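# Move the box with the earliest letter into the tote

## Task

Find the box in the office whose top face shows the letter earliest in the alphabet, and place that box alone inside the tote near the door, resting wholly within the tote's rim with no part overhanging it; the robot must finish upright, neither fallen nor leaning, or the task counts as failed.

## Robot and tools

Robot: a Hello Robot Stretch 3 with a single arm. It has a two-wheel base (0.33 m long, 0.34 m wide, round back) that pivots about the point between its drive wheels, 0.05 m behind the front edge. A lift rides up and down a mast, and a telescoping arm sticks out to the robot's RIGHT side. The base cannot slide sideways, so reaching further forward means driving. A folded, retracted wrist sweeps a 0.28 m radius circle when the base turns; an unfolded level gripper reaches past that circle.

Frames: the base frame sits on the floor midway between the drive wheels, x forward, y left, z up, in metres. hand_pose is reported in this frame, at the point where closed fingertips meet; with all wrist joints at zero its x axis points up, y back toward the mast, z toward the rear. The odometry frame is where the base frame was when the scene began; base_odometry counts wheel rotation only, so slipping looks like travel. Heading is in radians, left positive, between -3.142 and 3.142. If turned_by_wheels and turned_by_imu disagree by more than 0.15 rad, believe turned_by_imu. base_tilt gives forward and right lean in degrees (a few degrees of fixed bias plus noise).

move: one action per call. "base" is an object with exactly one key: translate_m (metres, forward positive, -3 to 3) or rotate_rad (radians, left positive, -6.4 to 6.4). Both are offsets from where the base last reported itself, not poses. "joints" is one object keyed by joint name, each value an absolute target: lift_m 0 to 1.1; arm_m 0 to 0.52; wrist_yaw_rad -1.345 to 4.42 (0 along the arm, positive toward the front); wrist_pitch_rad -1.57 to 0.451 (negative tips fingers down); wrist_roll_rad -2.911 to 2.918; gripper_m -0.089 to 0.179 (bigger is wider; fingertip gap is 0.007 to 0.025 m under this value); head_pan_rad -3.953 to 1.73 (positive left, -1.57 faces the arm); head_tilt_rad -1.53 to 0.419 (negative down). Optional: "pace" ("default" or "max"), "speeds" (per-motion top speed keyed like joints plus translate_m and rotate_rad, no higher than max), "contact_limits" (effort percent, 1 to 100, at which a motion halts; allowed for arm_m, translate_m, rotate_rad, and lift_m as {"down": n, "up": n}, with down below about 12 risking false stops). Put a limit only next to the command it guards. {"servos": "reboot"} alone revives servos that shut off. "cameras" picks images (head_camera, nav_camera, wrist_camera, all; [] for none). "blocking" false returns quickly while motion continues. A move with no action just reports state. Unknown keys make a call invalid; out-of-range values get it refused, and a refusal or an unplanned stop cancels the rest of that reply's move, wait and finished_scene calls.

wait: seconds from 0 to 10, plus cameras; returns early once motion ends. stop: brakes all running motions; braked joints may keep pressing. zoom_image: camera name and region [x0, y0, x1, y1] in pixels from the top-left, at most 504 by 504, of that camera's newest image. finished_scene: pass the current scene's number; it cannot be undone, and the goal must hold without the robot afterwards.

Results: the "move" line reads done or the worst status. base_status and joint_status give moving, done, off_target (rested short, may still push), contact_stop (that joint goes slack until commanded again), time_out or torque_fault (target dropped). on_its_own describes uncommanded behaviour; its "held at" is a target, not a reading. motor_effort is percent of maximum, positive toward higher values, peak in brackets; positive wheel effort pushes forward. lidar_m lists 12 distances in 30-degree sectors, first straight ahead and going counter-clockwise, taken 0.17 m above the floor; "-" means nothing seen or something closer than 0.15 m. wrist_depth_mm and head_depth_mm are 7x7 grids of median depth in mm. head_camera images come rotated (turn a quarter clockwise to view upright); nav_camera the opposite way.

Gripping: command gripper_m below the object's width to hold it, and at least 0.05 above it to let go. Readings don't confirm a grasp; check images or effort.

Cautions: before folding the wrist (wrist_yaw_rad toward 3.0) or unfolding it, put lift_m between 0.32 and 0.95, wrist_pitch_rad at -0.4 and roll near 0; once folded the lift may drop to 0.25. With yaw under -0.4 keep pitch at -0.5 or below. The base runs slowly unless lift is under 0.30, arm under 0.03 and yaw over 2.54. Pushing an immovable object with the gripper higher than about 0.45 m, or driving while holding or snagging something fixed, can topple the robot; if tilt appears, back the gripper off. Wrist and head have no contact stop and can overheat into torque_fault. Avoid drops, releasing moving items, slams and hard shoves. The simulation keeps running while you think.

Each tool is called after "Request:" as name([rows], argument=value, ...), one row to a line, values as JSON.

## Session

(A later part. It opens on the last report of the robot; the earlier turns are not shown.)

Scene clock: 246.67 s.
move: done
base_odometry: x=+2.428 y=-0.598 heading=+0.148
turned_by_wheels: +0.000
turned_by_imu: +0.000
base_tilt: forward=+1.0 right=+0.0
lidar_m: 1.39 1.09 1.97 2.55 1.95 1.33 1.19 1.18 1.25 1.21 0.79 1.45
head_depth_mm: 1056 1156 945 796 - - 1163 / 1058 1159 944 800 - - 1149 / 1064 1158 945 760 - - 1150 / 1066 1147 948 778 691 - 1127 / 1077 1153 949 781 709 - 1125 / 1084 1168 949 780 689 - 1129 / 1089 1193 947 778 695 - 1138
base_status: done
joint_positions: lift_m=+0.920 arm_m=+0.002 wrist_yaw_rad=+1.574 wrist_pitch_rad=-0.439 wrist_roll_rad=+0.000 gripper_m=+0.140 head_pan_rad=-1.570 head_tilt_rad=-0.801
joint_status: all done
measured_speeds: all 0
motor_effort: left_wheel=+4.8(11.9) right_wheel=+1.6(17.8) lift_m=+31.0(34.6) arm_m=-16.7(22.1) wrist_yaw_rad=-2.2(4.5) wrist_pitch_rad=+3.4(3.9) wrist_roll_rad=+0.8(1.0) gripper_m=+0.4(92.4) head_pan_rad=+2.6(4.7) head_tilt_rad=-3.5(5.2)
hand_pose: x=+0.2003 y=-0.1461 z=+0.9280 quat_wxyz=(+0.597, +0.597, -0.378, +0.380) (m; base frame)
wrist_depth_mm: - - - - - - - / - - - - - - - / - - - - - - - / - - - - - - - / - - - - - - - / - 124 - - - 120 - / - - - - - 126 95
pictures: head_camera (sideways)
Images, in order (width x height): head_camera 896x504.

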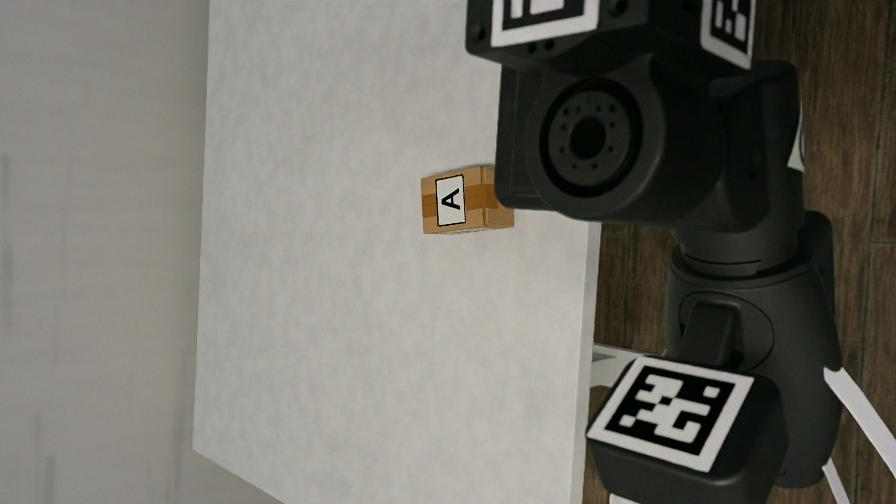

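Request:
move(base={"translate_m": -0.008}, joints={"wrist_yaw_rad": 0.115, "arm_m": 0.287}, pace="max", speeds={"wrist_yaw_rad": 1.5, "arm_m": 0.3}, cameras=[])

Request:
move(joints={"wrist_pitch_rad": -1.0, "lift_m": 0.885}, pace="max", cameras=["wrist_camera"])

Request:
move(joints={"lift_m": 0.834}, speeds={"lift_m": 0.06}, contact_limits={"lift_m": {"down": 15}}, cameras=["wrist_camera"])

Request:
move(joints={"gripper_m": 0.03}, cameras=[])

Request:
move(joints={"lift_m": 0.92}, speeds={"lift_m": 0.09}, cameras=["wrist_camera"])

Scene clock: 286.47 s.
move: done
base_odometry: x=+2.420 y=-0.599 heading=+0.148
turned_by_wheels: +0.000
turned_by_imu: +0.001
base_tilt: forward=+0.9 right=+0.0
lidar_m: 1.41 1.10 1.98 2.55 1.95 1.32 1.18 1.17 1.25 1.21 0.79 1.46
head_depth_mm: 1021 355 866 783 677 1314 1164 / 1022 373 866 781 692 1308 1161 / 1066 386 437 744 692 1307 1162 / 1070 1149 913 758 693 1313 1165 / 1080 1152 947 777 695 1308 1167 / 1083 1164 943 784 708 1295 1156 / 1084 1195 943 778 709 1318 1160
base_status: done
joint_positions: lift_m=+0.920 arm_m=+0.287 wrist_yaw_rad=+0.118 wrist_pitch_rad=-0.439 wrist_roll_rad=+0.000 gripper_m=+0.140 head_pan_rad=-1.570 head_tilt_rad=-0.801
joint_status: all done
measured_speeds: all 0
motor_effort: left_wheel=-2.1(6.7) right_wheel=-4.9(9.2) lift_m=+29.4(32.1) arm_m=+22.2(25.7) wrist_yaw_rad=-2.0(6.1) wrist_pitch_rad=+3.2(3.7) wrist_roll_rad=+0.8(1.0) gripper_m=+0.5(1.0) head_pan_rad=+2.1(4.1) head_tilt_rad=-1.0(3.4)
hand_pose: x=+0.0046 y=-0.6522 z=+0.9280 quat_wxyz=(+0.698, +0.195, -0.679, -0.113) (m; base frame)
wrist_depth_mm: - - - - - 561 552 / - - - - - - - / - - - - - - - / - - - - - - - / - - - - - 145 - / - 123 - - - 120 - / - 116 - - - 115 95
pictures: none
No camera images: "cameras" was empty.

Scene clock: 287.50 s.
move: done
base_odometry: x=+2.420 y=-0.599 heading=+0.148
turned_by_wheels: +0.000
turned_by_imu: +0.000
base_tilt: forward=+1.1 right=-0.1
lidar_m: 1.40 1.10 1.98 2.56 1.95 1.32 1.19 1.17 1.25 1.20 0.79 1.46
head_depth_mm: 1048 402 359 742 679 1312 1165 / 1053 388 411 761 696 1325 1165 / 1062 1119 427 693 694 1301 1162 / 1070 1167 919 729 693 1300 1164 / 1074 1160 940 779 692 1313 1155 / 1083 1160 942 778 704 1281 1158 / 1096 1197 950 780 708 1318 1165
base_status: not commanded
joint_positions: lift_m=+0.885 arm_m=+0.287 wrist_yaw_rad=+0.118 wrist_pitch_rad=-1.005 wrist_roll_rad=+0.000 gripper_m=+0.140 head_pan_rad=-1.570 head_tilt_rad=-0.801
joint_status: all done
measured_speeds: all 0
motor_effort: left_wheel=-2.0(2.2) right_wheel=-4.8(5.2) lift_m=+19.4(27.4) arm_m=+20.2(22.5) wrist_yaw_rad=-2.4(2.4) wrist_pitch_rad=+0.6(3.6) wrist_roll_rad=+0.9(1.1) gripper_m=+0.0(0.8) head_pan_rad=+3.0(3.7) head_tilt_rad=-1.5(2.1)
hand_pose: x=-0.0078 y=-0.5482 z=+0.7945 quat_wxyz=(+0.639, +0.377, -0.598, -0.304) (m; base frame)
wrist_depth_mm: - - - - - - - / - - - - - - - / - - - - - - - / - - - - - - - / - - - 194 - 144 - / - 123 - 182 - 120 - / - 116 - 173 - 115 95
pictures: wrist_camera
Images, in order (width x height): wrist_camera 644x364.

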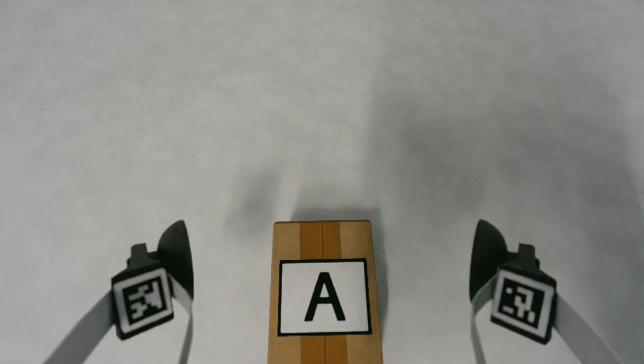

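Scene clock: 288.93 s.
move: done
base_odometry: x=+2.420 y=-0.599 heading=+0.148
turned_by_wheels: +0.000
turned_by_imu: +0.000
base_tilt: forward=+0.8 right=-0.1
lidar_m: 1.40 1.10 1.98 2.55 1.95 1.32 1.19 1.17 1.25 1.20 0.79 1.46
head_depth_mm: 1056 1143 389 337 658 1283 1159 / 1061 1158 438 724 693 1304 1159 / 1068 1154 449 524 690 1312 1163 / 1071 1154 941 723 694 1311 1161 / 1077 1153 941 779 691 1305 1163 / 1084 1169 944 780 708 1288 1162 / 1084 1189 945 778 706 1308 1154
base_status: not commanded
joint_positions: lift_m=+0.834 arm_m=+0.287 wrist_yaw_rad=+0.118 wrist_pitch_rad=-1.006 wrist_roll_rad=+0.000 gripper_m=+0.140 head_pan_rad=-1.570 head_tilt_rad=-0.801
joint_status: all done
measured_speeds: all 0
motor_effort: left_wheel=-1.8(2.3) right_wheel=-4.7(5.3) lift_m=+19.4(21.4) arm_m=+17.4(20.1) wrist_yaw_rad=-2.1(2.3) wrist_pitch_rad=+1.3(1.3) wrist_roll_rad=+0.8(1.1) gripper_m=+0.4(1.4) head_pan_rad=+3.2(3.5) head_tilt_rad=-2.1(2.2)
contact_limits: lift_m down 15 (down: maximum 72; up: maximum 65)
hand_pose: x=-0.0079 y=-0.5480 z=+0.7434 quat_wxyz=(+0.639, +0.377, -0.598, -0.304) (m; base frame)
wrist_depth_mm: - - - - - - - / - - - - - - - / - - - - - - - / - - - 152 - - - / - - 145 144 144 145 - / - 123 137 136 135 120 - / - 116 126 127 127 115 95
pictures: wrist_camera
Images, in order (width x height): wrist_camera 644x364.

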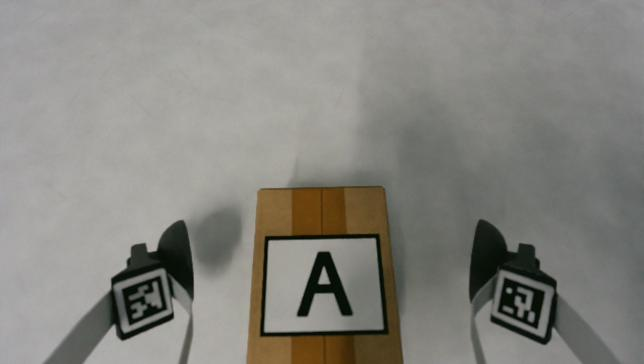

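Scene clock: 290.57 s.
move: done
base_odometry: x=+2.420 y=-0.599 heading=+0.148
turned_by_wheels: +0.000
turned_by_imu: +0.000
base_tilt: forward=+1.1 right=-0.1
lidar_m: 1.41 1.10 1.98 2.56 1.95 1.32 1.19 1.18 1.25 1.20 0.79 1.46
head_depth_mm: 1052 1147 388 337 657 1295 1162 / 1055 1158 439 740 690 1308 1163 / 1067 1160 449 524 693 1310 1159 / 1076 1151 945 741 692 1317 1157 / 1078 1153 944 780 694 1316 1156 / 1077 1159 945 777 705 1285 1160 / 1090 1192 950 776 709 1314 1163
base_status: not commanded
joint_positions: lift_m=+0.834 arm_m=+0.287 wrist_yaw_rad=+0.118 wrist_pitch_rad=-1.006 wrist_roll_rad=+0.000 gripper_m=+0.031 head_pan_rad=-1.570 head_tilt_rad=-0.801
joint_status: all done
measured_speeds: all 0
motor_effort: left_wheel=-2.0(2.2) right_wheel=-5.0(5.1) lift_m=+20.8(20.9) arm_m=+13.4(17.0) wrist_yaw_rad=-1.9(2.6) wrist_pitch_rad=+1.0(1.1) wrist_roll_rad=+0.8(1.1) gripper_m=-15.3(96.4) head_pan_rad=+1.3(3.6) head_tilt_rad=-1.5(1.9)
contact_limits: lift_m down 15 (down: maximum 72; up: maximum 65)
hand_pose: x=-0.0079 y=-0.5480 z=+0.7434 quat_wxyz=(+0.639, +0.377, -0.598, -0.304) (m; base frame)
wrist_depth_mm: - - - - - - - / - - - - - - - / - - - - - - - / - - - 152 - - - / - - 147 144 146 - - / - - 130 135 130 - - / - 94 - 127 127 - -
pictures: none
No camera images: "cameras" was empty.

Scene clock: 292.27 s.
move: done
base_odometry: x=+2.420 y=-0.599 heading=+0.148
turned_by_wheels: +0.000
turned_by_imu: +0.000
base_tilt: forward=+0.7 right=-0.2
lidar_m: 1.40 1.10 1.98 2.55 1.95 1.32 1.19 1.18 1.26 1.21 0.79 1.46
head_depth_mm: 1015 356 865 781 679 1314 1159 / 1020 373 870 777 692 1311 1175 / 1064 387 426 723 692 1310 1165 / 1070 1162 920 760 693 1308 1163 / 1075 1155 946 778 688 1317 1172 / 1088 1164 949 781 708 1295 1166 / 1091 1194 943 778 706 1314 1167
base_status: not commanded
joint_positions: lift_m=+0.920 arm_m=+0.287 wrist_yaw_rad=+0.118 wrist_pitch_rad=-1.010 wrist_roll_rad=+0.000 gripper_m=+0.031 head_pan_rad=-1.570 head_tilt_rad=-0.801
joint_status: all done
measured_speeds: all 0
motor_effort: left_wheel=-2.0(2.3) right_wheel=-4.4(5.4) lift_m=+32.3(35.2) arm_m=+9.8(13.6) wrist_yaw_rad=-1.8(2.2) wrist_pitch_rad=+1.6(2.0) wrist_roll_rad=+0.8(1.1) gripper_m=-15.3(15.3) head_pan_rad=+1.9(3.1) head_tilt_rad=-0.5(1.4)
hand_pose: x=-0.0080 y=-0.5471 z=+0.8289 quat_wxyz=(+0.638, +0.378, -0.597, -0.305) (m; base frame)
wrist_depth_mm: - - - - - - - / - - - - - - - / - - - - - - - / - - - 152 - - - / - - 147 144 146 - - / - - 130 135 128 - - / - 94 - 127 124 - -
pictures: wrist_camera
Images, in order (width x height): wrist_camera 644x364.

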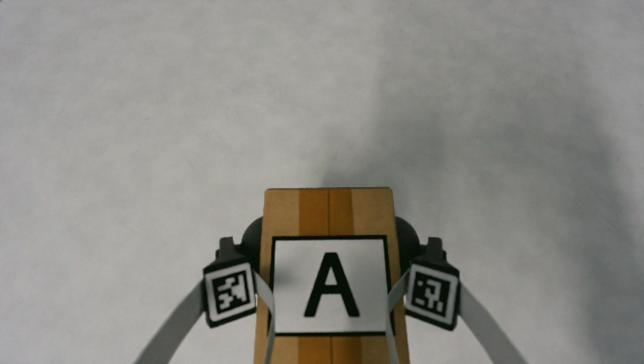

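Request:
move(base={"rotate_rad": -1.131}, joints={"arm_m": 0.0, "wrist_pitch_rad": -0.4, "wrist_yaw_rad": 2.6, "lift_m": 0.8, "head_pan_rad": -1.57, "head_tilt_rad": -1.0}, pace="max", speeds={"wrist_yaw_rad": 1.3, "arm_m": 0.3}, cameras=[])

Request:
move(base={"translate_m": -0.35}, joints={"lift_m": 0.28}, pace="max", cameras=[])

Request:
move(base={"translate_m": -1.893}, pace="max", cameras=[])

Request:
move(base={"rotate_rad": 1.131}, pace="max", cameras=[])

Request:
move(base={"translate_m": -1.35}, pace="max", cameras=[])

Request:
move(base={"rotate_rad": -1.571}, pace="max", cameras=["head_camera"])

Scene clock: 308.13 s.
move: done
base_odometry: x=+2.420 y=-0.599 heading=-0.982
turned_by_wheels: -1.130
turned_by_imu: -1.125
base_tilt: forward=+0.9 right=-0.3
lidar_m: 0.79 1.50 1.41 1.10 1.85 2.56 1.95 1.32 1.22 1.18 1.23 1.20
head_depth_mm: 1138 1368 1607 1491 - 1186 1110 / 1312 1763 1621 1504 - 1208 983 / 1030 1834 1672 1509 292 340 968 / 1009 910 1685 1495 331 343 310 / 1006 857 1619 1496 1330 1218 293 / 1010 856 760 1507 1350 1234 1109 / 1011 856 748 1437 1356 1230 1124
base_status: done
joint_positions: lift_m=+0.800 arm_m=+0.002 wrist_yaw_rad=+2.597 wrist_pitch_rad=-0.430 wrist_roll_rad=+0.000 gripper_m=+0.031 head_pan_rad=-1.570 head_tilt_rad=-0.999
joint_status: all done
joint sent to its limit — arm_m, lower limit.
measured_speeds: all 0
motor_effort: left_wheel=+11.6(14.5) right_wheel=-9.4(16.7) lift_m=+24.1(30.5) arm_m=-21.8(24.7) wrist_yaw_rad=+3.3(6.0) wrist_pitch_rad=+5.2(8.5) wrist_roll_rad=+0.8(1.0) gripper_m=-14.6(15.6) head_pan_rad=+1.5(3.1) head_tilt_rad=-5.6(6.8)
hand_pose: x=+0.0942 y=+0.0439 z=+0.8100 quat_wxyz=(+0.331, +0.706, -0.040, +0.625) (m; base frame)
wrist_depth_mm: - - - - - - - / - - - - - - - / - - - - - - - / - - - - - - - / - - 151 144 151 - - / - - 130 135 128 - - / 215 902 910 127 129 925 942
pictures: none
No camera images: "cameras" was empty.

Scene clock: 312.43 s.
move: done
base_odometry: x=+2.226 y=-0.308 heading=-0.982
turned_by_wheels: +0.000
turned_by_imu: +0.001
base_tilt: forward=+1.0 right=-0.1
lidar_m: 1.14 1.66 1.13 1.14 2.04 2.24 1.61 1.08 1.06 1.15 1.30 1.52
head_depth_mm: 1327 1189 1577 1475 1340 1217 1111 / 1332 1215 1605 1488 1344 1217 688 / 1235 1479 1628 1497 1342 1221 945 / 1137 1364 1610 1503 1355 1221 784 / 1341 1826 1684 1512 1347 1229 1125 / 1057 1849 1689 1513 1359 1224 1122 / 1012 1805 1644 1510 1360 1223 1124
base_status: done
joint_positions: lift_m=+0.280 arm_m=+0.002 wrist_yaw_rad=+2.598 wrist_pitch_rad=-0.428 wrist_roll_rad=+0.000 gripper_m=+0.031 head_pan_rad=-1.570 head_tilt_rad=-1.000
joint_status: all done
measured_speeds: all 0
motor_effort: left_wheel=-3.5(11.1) right_wheel=+0.3(16.8) lift_m=+20.9(23.4) arm_m=-16.4(21.9) wrist_yaw_rad=+2.5(3.9) wrist_pitch_rad=+5.2(5.4) wrist_roll_rad=+0.6(1.2) gripper_m=-14.6(15.6) head_pan_rad=+2.1(2.8) head_tilt_rad=-5.4(6.6)
hand_pose: x=+0.0941 y=+0.0441 z=+0.2903 quat_wxyz=(+0.331, +0.706, -0.040, +0.625) (m; base frame)
wrist_depth_mm: - - - - - - - / - - - - - - - / - - - - - - - / 754 752 742 747 741 743 768 / 608 602 154 145 150 604 603 / 504 499 131 135 128 510 507 / 227 103 262 127 130 427 437
pictures: none
No camera images: "cameras" was empty.

Scene clock: 320.17 s.
move: done
base_odometry: x=+1.175 y=+1.266 heading=-0.982
turned_by_wheels: +0.000
turned_by_imu: +0.004
base_tilt: forward=+0.9 right=-0.2
lidar_m: 3.00 2.42 1.91 0.84 0.58 0.55 0.56 0.72 1.59 0.64 0.47 1.31
head_depth_mm: 2243 1972 1704 1500 1348 1218 1120 / 2297 1953 1703 1502 1341 1223 689 / 2293 1977 1694 1514 1344 1225 946 / 2313 1931 1672 1467 1351 1225 783 / 677 772 910 1100 1319 1236 1119 / 587 657 753 879 1074 1223 1121 / 518 573 645 737 1275 1224 1126
base_status: done
joint_positions: lift_m=+0.280 arm_m=+0.002 wrist_yaw_rad=+2.598 wrist_pitch_rad=-0.428 wrist_roll_rad=+0.000 gripper_m=+0.031 head_pan_rad=-1.570 head_tilt_rad=-1.000
joint_status: not commanded
measured_speeds: all 0
motor_effort: left_wheel=-6.8(12.5) right_wheel=-1.1(17.3) lift_m=+20.6(21.3) arm_m=-5.7(16.5) wrist_yaw_rad=+2.5(3.1) wrist_pitch_rad=+5.0(5.5) wrist_roll_rad=+1.0(1.1) gripper_m=-15.3(15.5) head_pan_rad=-0.4(2.1) head_tilt_rad=-3.3(6.3)
hand_pose: x=+0.0941 y=+0.0441 z=+0.2903 quat_wxyz=(+0.331, +0.706, -0.040, +0.625) (m; base frame)
wrist_depth_mm: - - - - - - - / - - - - - - - / - - - - - - - / 714 772 740 742 755 769 758 / 607 608 154 144 150 608 601 / 515 504 130 135 128 499 513 / 226 103 262 128 130 423 437
pictures: none
No camera images: "cameras" was empty.

Scene clock: 322.00 s.
move: done
base_odometry: x=+1.175 y=+1.266 heading=+0.148
turned_by_wheels: +1.131
turned_by_imu: +1.126
base_tilt: forward=+0.9 right=-0.1
lidar_m: 1.91 0.78 0.57 0.55 0.56 0.77 2.01 0.60 0.47 1.31 3.01 2.42
head_depth_mm: 1233 1134 983 872 967 1218 1111 / 2033 1545 1591 1433 1302 1225 689 / 2298 1957 1706 1509 1347 1208 944 / 2290 1967 1720 1497 1350 1229 783 / 2310 1958 1700 1503 1355 1220 1116 / 2310 1974 1700 1514 1356 1228 1119 / 2318 1957 1710 1508 1347 1227 1117
base_status: done
joint_positions: lift_m=+0.280 arm_m=+0.002 wrist_yaw_rad=+2.598 wrist_pitch_rad=-0.428 wrist_roll_rad=+0.000 gripper_m=+0.031 head_pan_rad=-1.570 head_tilt_rad=-1.000
joint_status: not commanded
measured_speeds: all 0
motor_effort: left_wheel=-8.6(17.6) right_wheel=+9.5(16.9) lift_m=+20.6(20.9) arm_m=-12.3(12.3) wrist_yaw_rad=+2.5(3.1) wrist_pitch_rad=+5.4(5.4) wrist_roll_rad=+0.8(1.0) gripper_m=-14.5(15.4) head_pan_rad=-0.7(1.3) head_tilt_rad=-4.5(5.7)
hand_pose: x=+0.0941 y=+0.0441 z=+0.2903 quat_wxyz=(+0.331, +0.706, -0.040, +0.625) (m; base frame)
wrist_depth_mm: - - - - - - - / - - - - - - - / - - - - 882 - - / - - - 153 751 747 759 / 520 573 154 144 150 613 612 / 510 508 130 135 127 511 505 / 226 103 260 128 130 428 434
pictures: none
No camera images: "cameras" was empty.

Scene clock: 327.90 s.
move: done
base_odometry: x=-0.160 y=+1.068 heading=+0.148
turned_by_wheels: +0.000
turned_by_imu: +0.003
base_tilt: forward=+1.0 right=-0.1
lidar_m: 2.12 0.77 0.53 0.52 0.54 0.73 1.06 1.10 1.50 2.59 0.96 0.80
head_depth_mm: 2280 1928 1700 1501 1339 1221 1110 / 2286 1966 1722 1489 1351 1219 687 / 2309 1960 1694 1496 1345 1220 940 / 2304 1973 1682 1506 1348 1223 783 / 2343 1962 1692 1508 1348 1224 1127 / 2262 1937 1705 1516 1359 1222 1126 / 1771 1801 1685 1513 1351 1224 1125
base_status: done
joint_positions: lift_m=+0.280 arm_m=+0.002 wrist_yaw_rad=+2.598 wrist_pitch_rad=-0.428 wrist_roll_rad=+0.000 gripper_m=+0.031 head_pan_rad=-1.570 head_tilt_rad=-1.000
joint_status: not commanded
measured_speeds: all 0
motor_effort: left_wheel=-4.2(20.4) right_wheel=+0.3(8.9) lift_m=+20.8(21.3) arm_m=-22.3(22.7) wrist_yaw_rad=+2.6(3.1) wrist_pitch_rad=+5.0(5.4) wrist_roll_rad=+0.7(1.1) gripper_m=-14.6(15.5) head_pan_rad=-1.2(2.5) head_tilt_rad=-2.8(5.9)
hand_pose: x=+0.0941 y=+0.0441 z=+0.2903 quat_wxyz=(+0.331, +0.706, -0.040, +0.625) (m; base frame)
wrist_depth_mm: - 466 - - - - - / - 512 - - - - - / - - - - - - - / - - 606 152 752 748 755 / 511 576 151 144 150 612 619 / 499 509 130 135 127 512 502 / 225 103 262 128 130 422 435
pictures: none
No camera images: "cameras" was empty.

Scene clock: 330.00 s.
move: done
base_odometry: x=-0.160 y=+1.068 heading=-1.423
turned_by_wheels: -1.571
turned_by_imu: -1.564
base_tilt: forward=+0.9 right=-0.2
lidar_m: 2.50 0.95 0.80 2.02 0.76 0.53 0.52 0.54 0.75 1.06 1.10 1.52
head_depth_mm: 995 1175 1431 1502 1351 1220 1112 / 1011 1191 1465 1501 1335 1215 689 / 1011 1194 1465 1466 1336 1226 943 / 1024 1216 1491 1500 1327 1219 781 / 1032 1220 1500 1506 1348 1227 1119 / 1041 1238 1530 1512 1355 1224 1127 / 1052 1252 1544 1514 1355 1225 1117
base_status: done
joint_positions: lift_m=+0.280 arm_m=+0.002 wrist_yaw_rad=+2.598 wrist_pitch_rad=-0.428 wrist_roll_rad=+0.000 gripper_m=+0.031 head_pan_rad=-1.570 head_tilt_rad=-1.000
joint_status: not commanded
measured_speeds: all 0
motor_effort: left_wheel=+10.0(18.3) right_wheel=-8.7(15.4) lift_m=+21.0(21.3) arm_m=-21.8(22.7) wrist_yaw_rad=+2.3(2.9) wrist_pitch_rad=+4.8(5.4) wrist_roll_rad=+0.9(1.1) gripper_m=-13.5(15.9) head_pan_rad=-0.8(2.6) head_tilt_rad=-3.3(4.8)
hand_pose: x=+0.0941 y=+0.0441 z=+0.2903 quat_wxyz=(+0.331, +0.706, -0.040, +0.625) (m; base frame)
wrist_depth_mm: - - - 749 - - - / - - - 809 - - - / - - - 895 - - - / 738 758 751 747 748 760 751 / 603 594 154 144 150 604 612 / 507 509 131 135 128 510 503 / 225 103 260 128 130 424 432
pictures: head_camera (sideways)
Images, in order (width x height): head_camera 896x504.

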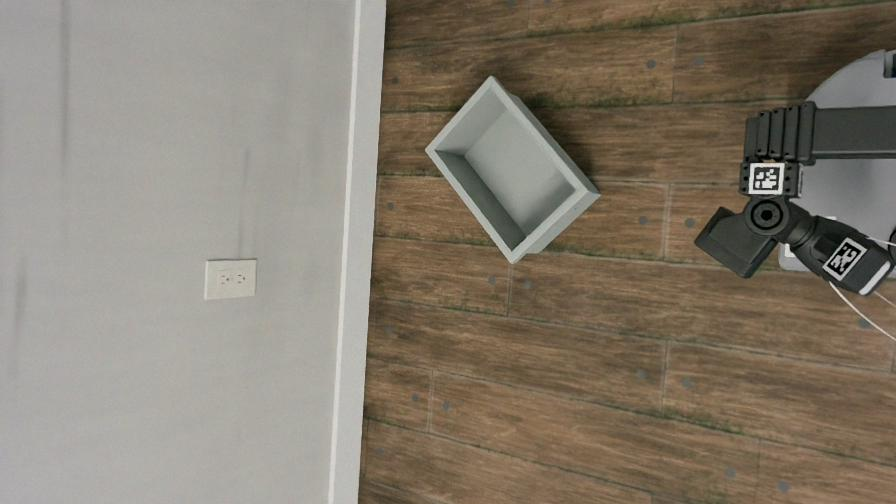

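Request:
move(base={"translate_m": -0.133}, joints={"lift_m": 0.42, "wrist_yaw_rad": 0.74, "arm_m": 0.443}, pace="max", speeds={"wrist_yaw_rad": 1.3, "arm_m": 0.3}, cameras=[])

Request:
move(joints={"wrist_pitch_rad": -1.0, "lift_m": 0.27}, pace="max", cameras=[])

Request:
move(joints={"lift_m": 0.119}, speeds={"lift_m": 0.09}, contact_limits={"lift_m": {"down": 18}}, cameras=["wrist_camera"])

Request:
move(joints={"gripper_m": 0.13}, cameras=["wrist_camera"])

Request:
move(joints={"lift_m": 0.25}, pace="max", cameras=["head_camera"])

Scene clock: 347.37 s.
move: done
base_odometry: x=-0.180 y=+1.199 heading=-1.423
turned_by_wheels: +0.000
turned_by_imu: +0.002
base_tilt: forward=+1.0 right=-0.1
lidar_m: 2.52 0.95 0.88 1.53 0.57 0.39 0.39 0.40 0.56 1.06 1.10 1.52
head_depth_mm: 998 1176 1407 1444 1336 1218 1121 / 1003 1187 1403 794 690 612 554 / 1008 1196 1345 1431 1343 1220 980 / 1021 1214 1359 1425 1337 1221 994 / 1028 1219 1453 1499 1330 1218 1119 / 1036 1242 1534 1508 1353 1232 1122 / 1048 1246 1548 1517 1357 1233 1119
base_status: done
joint_positions: lift_m=+0.420 arm_m=+0.443 wrist_yaw_rad=+0.743 wrist_pitch_rad=-0.428 wrist_roll_rad=+0.000 gripper_m=+0.031 head_pan_rad=-1.570 head_tilt_rad=-1.000
joint_status: all done
measured_speeds: all 0
motor_effort: left_wheel=-3.9(10.2) right_wheel=+2.8(14.3) lift_m=+26.8(34.2) arm_m=+22.5(25.6) wrist_yaw_rad=-1.4(5.4) wrist_pitch_rad=+5.0(5.4) wrist_roll_rad=+0.9(1.1) gripper_m=-13.3(15.6) head_pan_rad=-1.1(3.0) head_tilt_rad=-3.1(4.3)
hand_pose: x=+0.1294 y=-0.7524 z=+0.4304 quat_wxyz=(+0.699, +0.391, -0.589, +0.111) (m; base frame)
wrist_depth_mm: - - - - 376 329 287 / - - - - 413 348 298 / - - - - 447 366 310 / - - 917 152 - 378 330 / 794 792 155 144 147 385 348 / 669 674 130 135 128 - 366 / 581 547 547 127 130 - 375
pictures: none
No camera images: "cameras" was empty.

Scene clock: 349.17 s.
move: done
base_odometry: x=-0.180 y=+1.199 heading=-1.423
turned_by_wheels: +0.000
turned_by_imu: +0.000
base_tilt: forward=+0.9 right=+0.0
lidar_m: 2.52 0.95 0.87 1.52 0.57 0.39 0.39 0.40 0.56 0.61 1.10 1.52
head_depth_mm: 997 1180 1419 1452 1321 1222 1114 / 999 1184 1438 1472 1328 1191 946 / 1015 1200 1466 1003 1323 1205 965 / 1019 1208 1474 1439 1328 1213 987 / 1029 1222 1500 1505 1327 1225 1122 / 1037 1235 1523 1503 1355 1229 1118 / 1052 1251 1538 1512 1337 1221 1126
base_status: not commanded
joint_positions: lift_m=+0.270 arm_m=+0.443 wrist_yaw_rad=+0.743 wrist_pitch_rad=-1.010 wrist_roll_rad=+0.000 gripper_m=+0.031 head_pan_rad=-1.570 head_tilt_rad=-1.000
joint_status: all done
measured_speeds: all 0
motor_effort: left_wheel=-3.9(4.2) right_wheel=+2.7(3.0) lift_m=+21.1(23.0) arm_m=+21.0(22.9) wrist_yaw_rad=-1.6(2.1) wrist_pitch_rad=+1.5(6.4) wrist_roll_rad=+0.7(1.0) gripper_m=-14.9(15.2) head_pan_rad=-1.9(3.1) head_tilt_rad=-3.0(3.6)
hand_pose: x=+0.0568 y=-0.6735 z=+0.1789 quat_wxyz=(+0.701, +0.543, -0.452, -0.094) (m; base frame)
wrist_depth_mm: 483 477 474 469 466 - 333 / 438 439 434 433 434 429 - / 407 405 404 405 401 400 388 / 378 377 377 380 376 371 373 / 355 255 154 144 148 274 344 / 333 221 130 135 128 - 325 / 312 103 - 128 124 - 305
pictures: none
No camera images: "cameras" was empty.

Scene clock: 351.57 s.
move: done
base_odometry: x=-0.180 y=+1.199 heading=-1.423
turned_by_wheels: +0.000
turned_by_imu: +0.000
base_tilt: forward=+0.9 right=-0.1
lidar_m: 2.53 0.95 0.88 1.52 0.57 0.39 0.39 0.40 0.56 1.06 1.10 1.51
head_depth_mm: 998 1176 1428 1444 1319 1219 1109 / 1007 1190 1446 1513 1339 1216 963 / 1012 1190 1463 1413 1288 1186 955 / 1023 1217 1477 1474 1309 1224 991 / 1030 1225 1500 1508 1321 1224 1117 / 1038 1234 1517 1509 1350 1221 1115 / 1053 1250 1540 1508 1351 1231 1121
base_status: not commanded
joint_positions: lift_m=+0.119 arm_m=+0.443 wrist_yaw_rad=+0.743 wrist_pitch_rad=-1.010 wrist_roll_rad=+0.000 gripper_m=+0.031 head_pan_rad=-1.570 head_tilt_rad=-1.000
joint_status: all done
measured_speeds: all 0
motor_effort: left_wheel=-4.1(4.1) right_wheel=+2.6(3.2) lift_m=+20.9(21.8) arm_m=+18.1(20.8) wrist_yaw_rad=-1.9(2.1) wrist_pitch_rad=+1.9(2.1) wrist_roll_rad=+1.0(1.1) gripper_m=-13.2(15.3) head_pan_rad=-1.7(3.2) head_tilt_rad=-2.5(3.5)
contact_limits: lift_m down 18 (down: maximum 72; up: maximum 65)
hand_pose: x=+0.0568 y=-0.6735 z=+0.0279 quat_wxyz=(+0.701, +0.543, -0.452, -0.094) (m; base frame)
wrist_depth_mm: 107 106 106 107 107 106 106 / 121 122 123 124 126 127 128 / 143 153 154 155 166 168 160 / - 191 193 153 188 202 - / - 193 191 144 148 194 - / - 184 130 135 128 181 179 / - 169 171 127 167 169 171
pictures: wrist_camera
Images, in order (width x height): wrist_camera 644x364.

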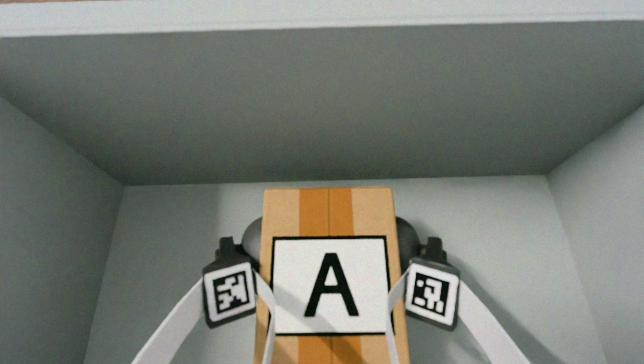

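Scene clock: 353.10 s.
move: done
base_odometry: x=-0.180 y=+1.199 heading=-1.423
turned_by_wheels: +0.000
turned_by_imu: +0.000
base_tilt: forward=+0.9 right=-0.5
lidar_m: 2.52 0.95 0.88 1.52 0.57 0.39 0.39 0.40 0.56 1.06 1.10 1.52
head_depth_mm: 1001 1180 1414 1445 1330 1225 1118 / 1007 1189 1448 1509 1339 1220 963 / 1012 1197 1461 1408 1289 1184 954 / 1021 1204 1497 1472 1314 1220 990 / 1034 1225 1503 1506 1330 1219 1124 / 1032 1232 1513 1507 1352 1226 1118 / 1048 1257 1541 1504 1353 1228 1120
base_status: not commanded
joint_positions: lift_m=+0.119 arm_m=+0.443 wrist_yaw_rad=+0.743 wrist_pitch_rad=-1.010 wrist_roll_rad=+0.000 gripper_m=+0.130 head_pan_rad=-1.570 head_tilt_rad=-1.000
joint_status: all done
measured_speeds: all 0
motor_effort: left_wheel=-3.8(4.1) right_wheel=+2.5(3.0) lift_m=+22.0(22.4) arm_m=+16.3(18.6) wrist_yaw_rad=-1.4(2.2) wrist_pitch_rad=+1.7(2.1) wrist_roll_rad=+1.0(1.0) gripper_m=-0.1(92.4) head_pan_rad=-2.2(3.5) head_tilt_rad=-2.6(3.5)
contact_limits: lift_m down 18 (down: maximum 72; up: maximum 65)
hand_pose: x=+0.0568 y=-0.6735 z=+0.0279 quat_wxyz=(+0.701, +0.543, -0.452, -0.094) (m; base frame)
wrist_depth_mm: 107 107 106 107 107 107 106 / 121 122 123 124 126 127 127 / 144 152 154 156 166 161 162 / - 191 194 153 188 202 - / - 191 190 144 189 155 - / - 124 179 135 138 124 179 / - 168 171 128 168 167 103
pictures: wrist_camera
Images, in order (width x height): wrist_camera 644x364.

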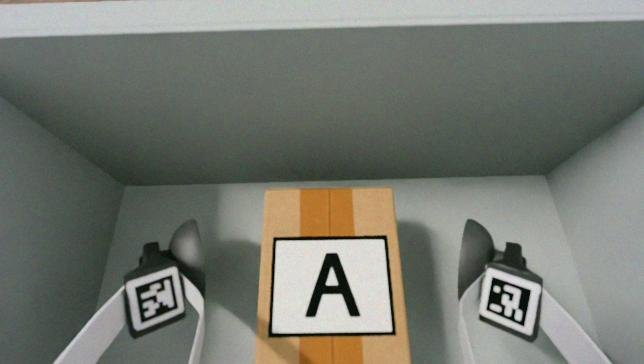

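Scene clock: 354.77 s.
move: done
base_odometry: x=-0.180 y=+1.199 heading=-1.423
turned_by_wheels: +0.000
turned_by_imu: +0.000
base_tilt: forward=+1.0 right=+0.1
lidar_m: 2.52 0.95 0.88 1.53 0.57 0.39 0.39 0.40 0.55 1.06 1.10 1.51
head_depth_mm: 995 1170 1413 1451 1323 1215 1118 / 1008 1188 1455 1495 1319 1193 942 / 1012 1195 1463 1018 1328 1198 967 / 1025 1212 1485 1396 1336 1219 992 / 1031 1221 1485 1522 1324 1226 1116 / 1040 1239 1514 1519 1351 1219 1123 / 1054 1246 1546 1516 1348 1217 1120
base_status: not commanded
joint_positions: lift_m=+0.250 arm_m=+0.443 wrist_yaw_rad=+0.743 wrist_pitch_rad=-1.010 wrist_roll_rad=+0.000 gripper_m=+0.130 head_pan_rad=-1.570 head_tilt_rad=-1.000
joint_status: all done
measured_speeds: all 0
motor_effort: left_wheel=-4.0(4.1) right_wheel=+2.3(3.0) lift_m=+32.2(34.8) arm_m=+14.9(16.7) wrist_yaw_rad=-1.8(2.1) wrist_pitch_rad=+1.7(2.1) wrist_roll_rad=+0.9(1.1) gripper_m=+0.5(1.7) head_pan_rad=-3.0(3.5) head_tilt_rad=-2.5(3.0)
hand_pose: x=+0.0568 y=-0.6735 z=+0.1589 quat_wxyz=(+0.701, +0.543, -0.452, -0.094) (m; base frame)
wrist_depth_mm: 453 447 447 445 443 - 321 / 414 417 412 409 407 407 - / 383 380 379 376 377 374 373 / 354 363 239 245 247 234 354 / 331 211 283 285 297 146 324 / 313 124 - 260 - 123 306 / - 117 - 245 - 117 279
pictures: head_camera (sideways)
Images, in order (width x height): head_camera 896x504.

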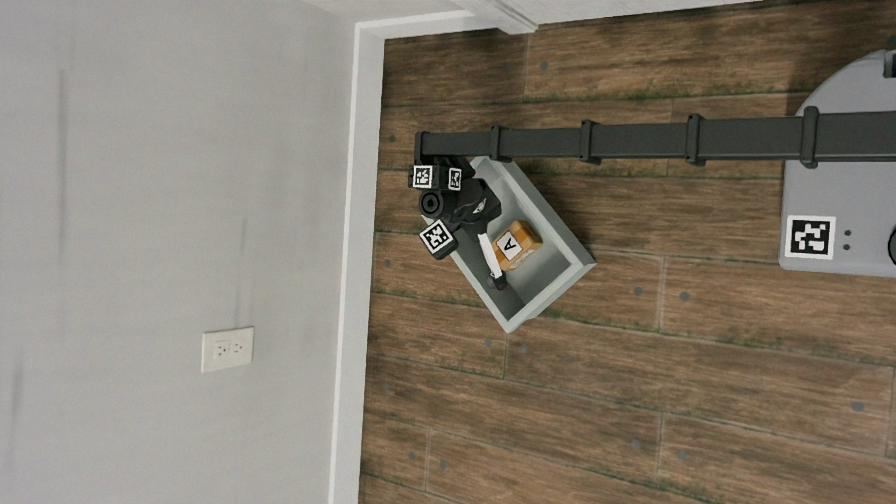

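Request:
finished_scene(scene=3)

The scene is finished: the task was done.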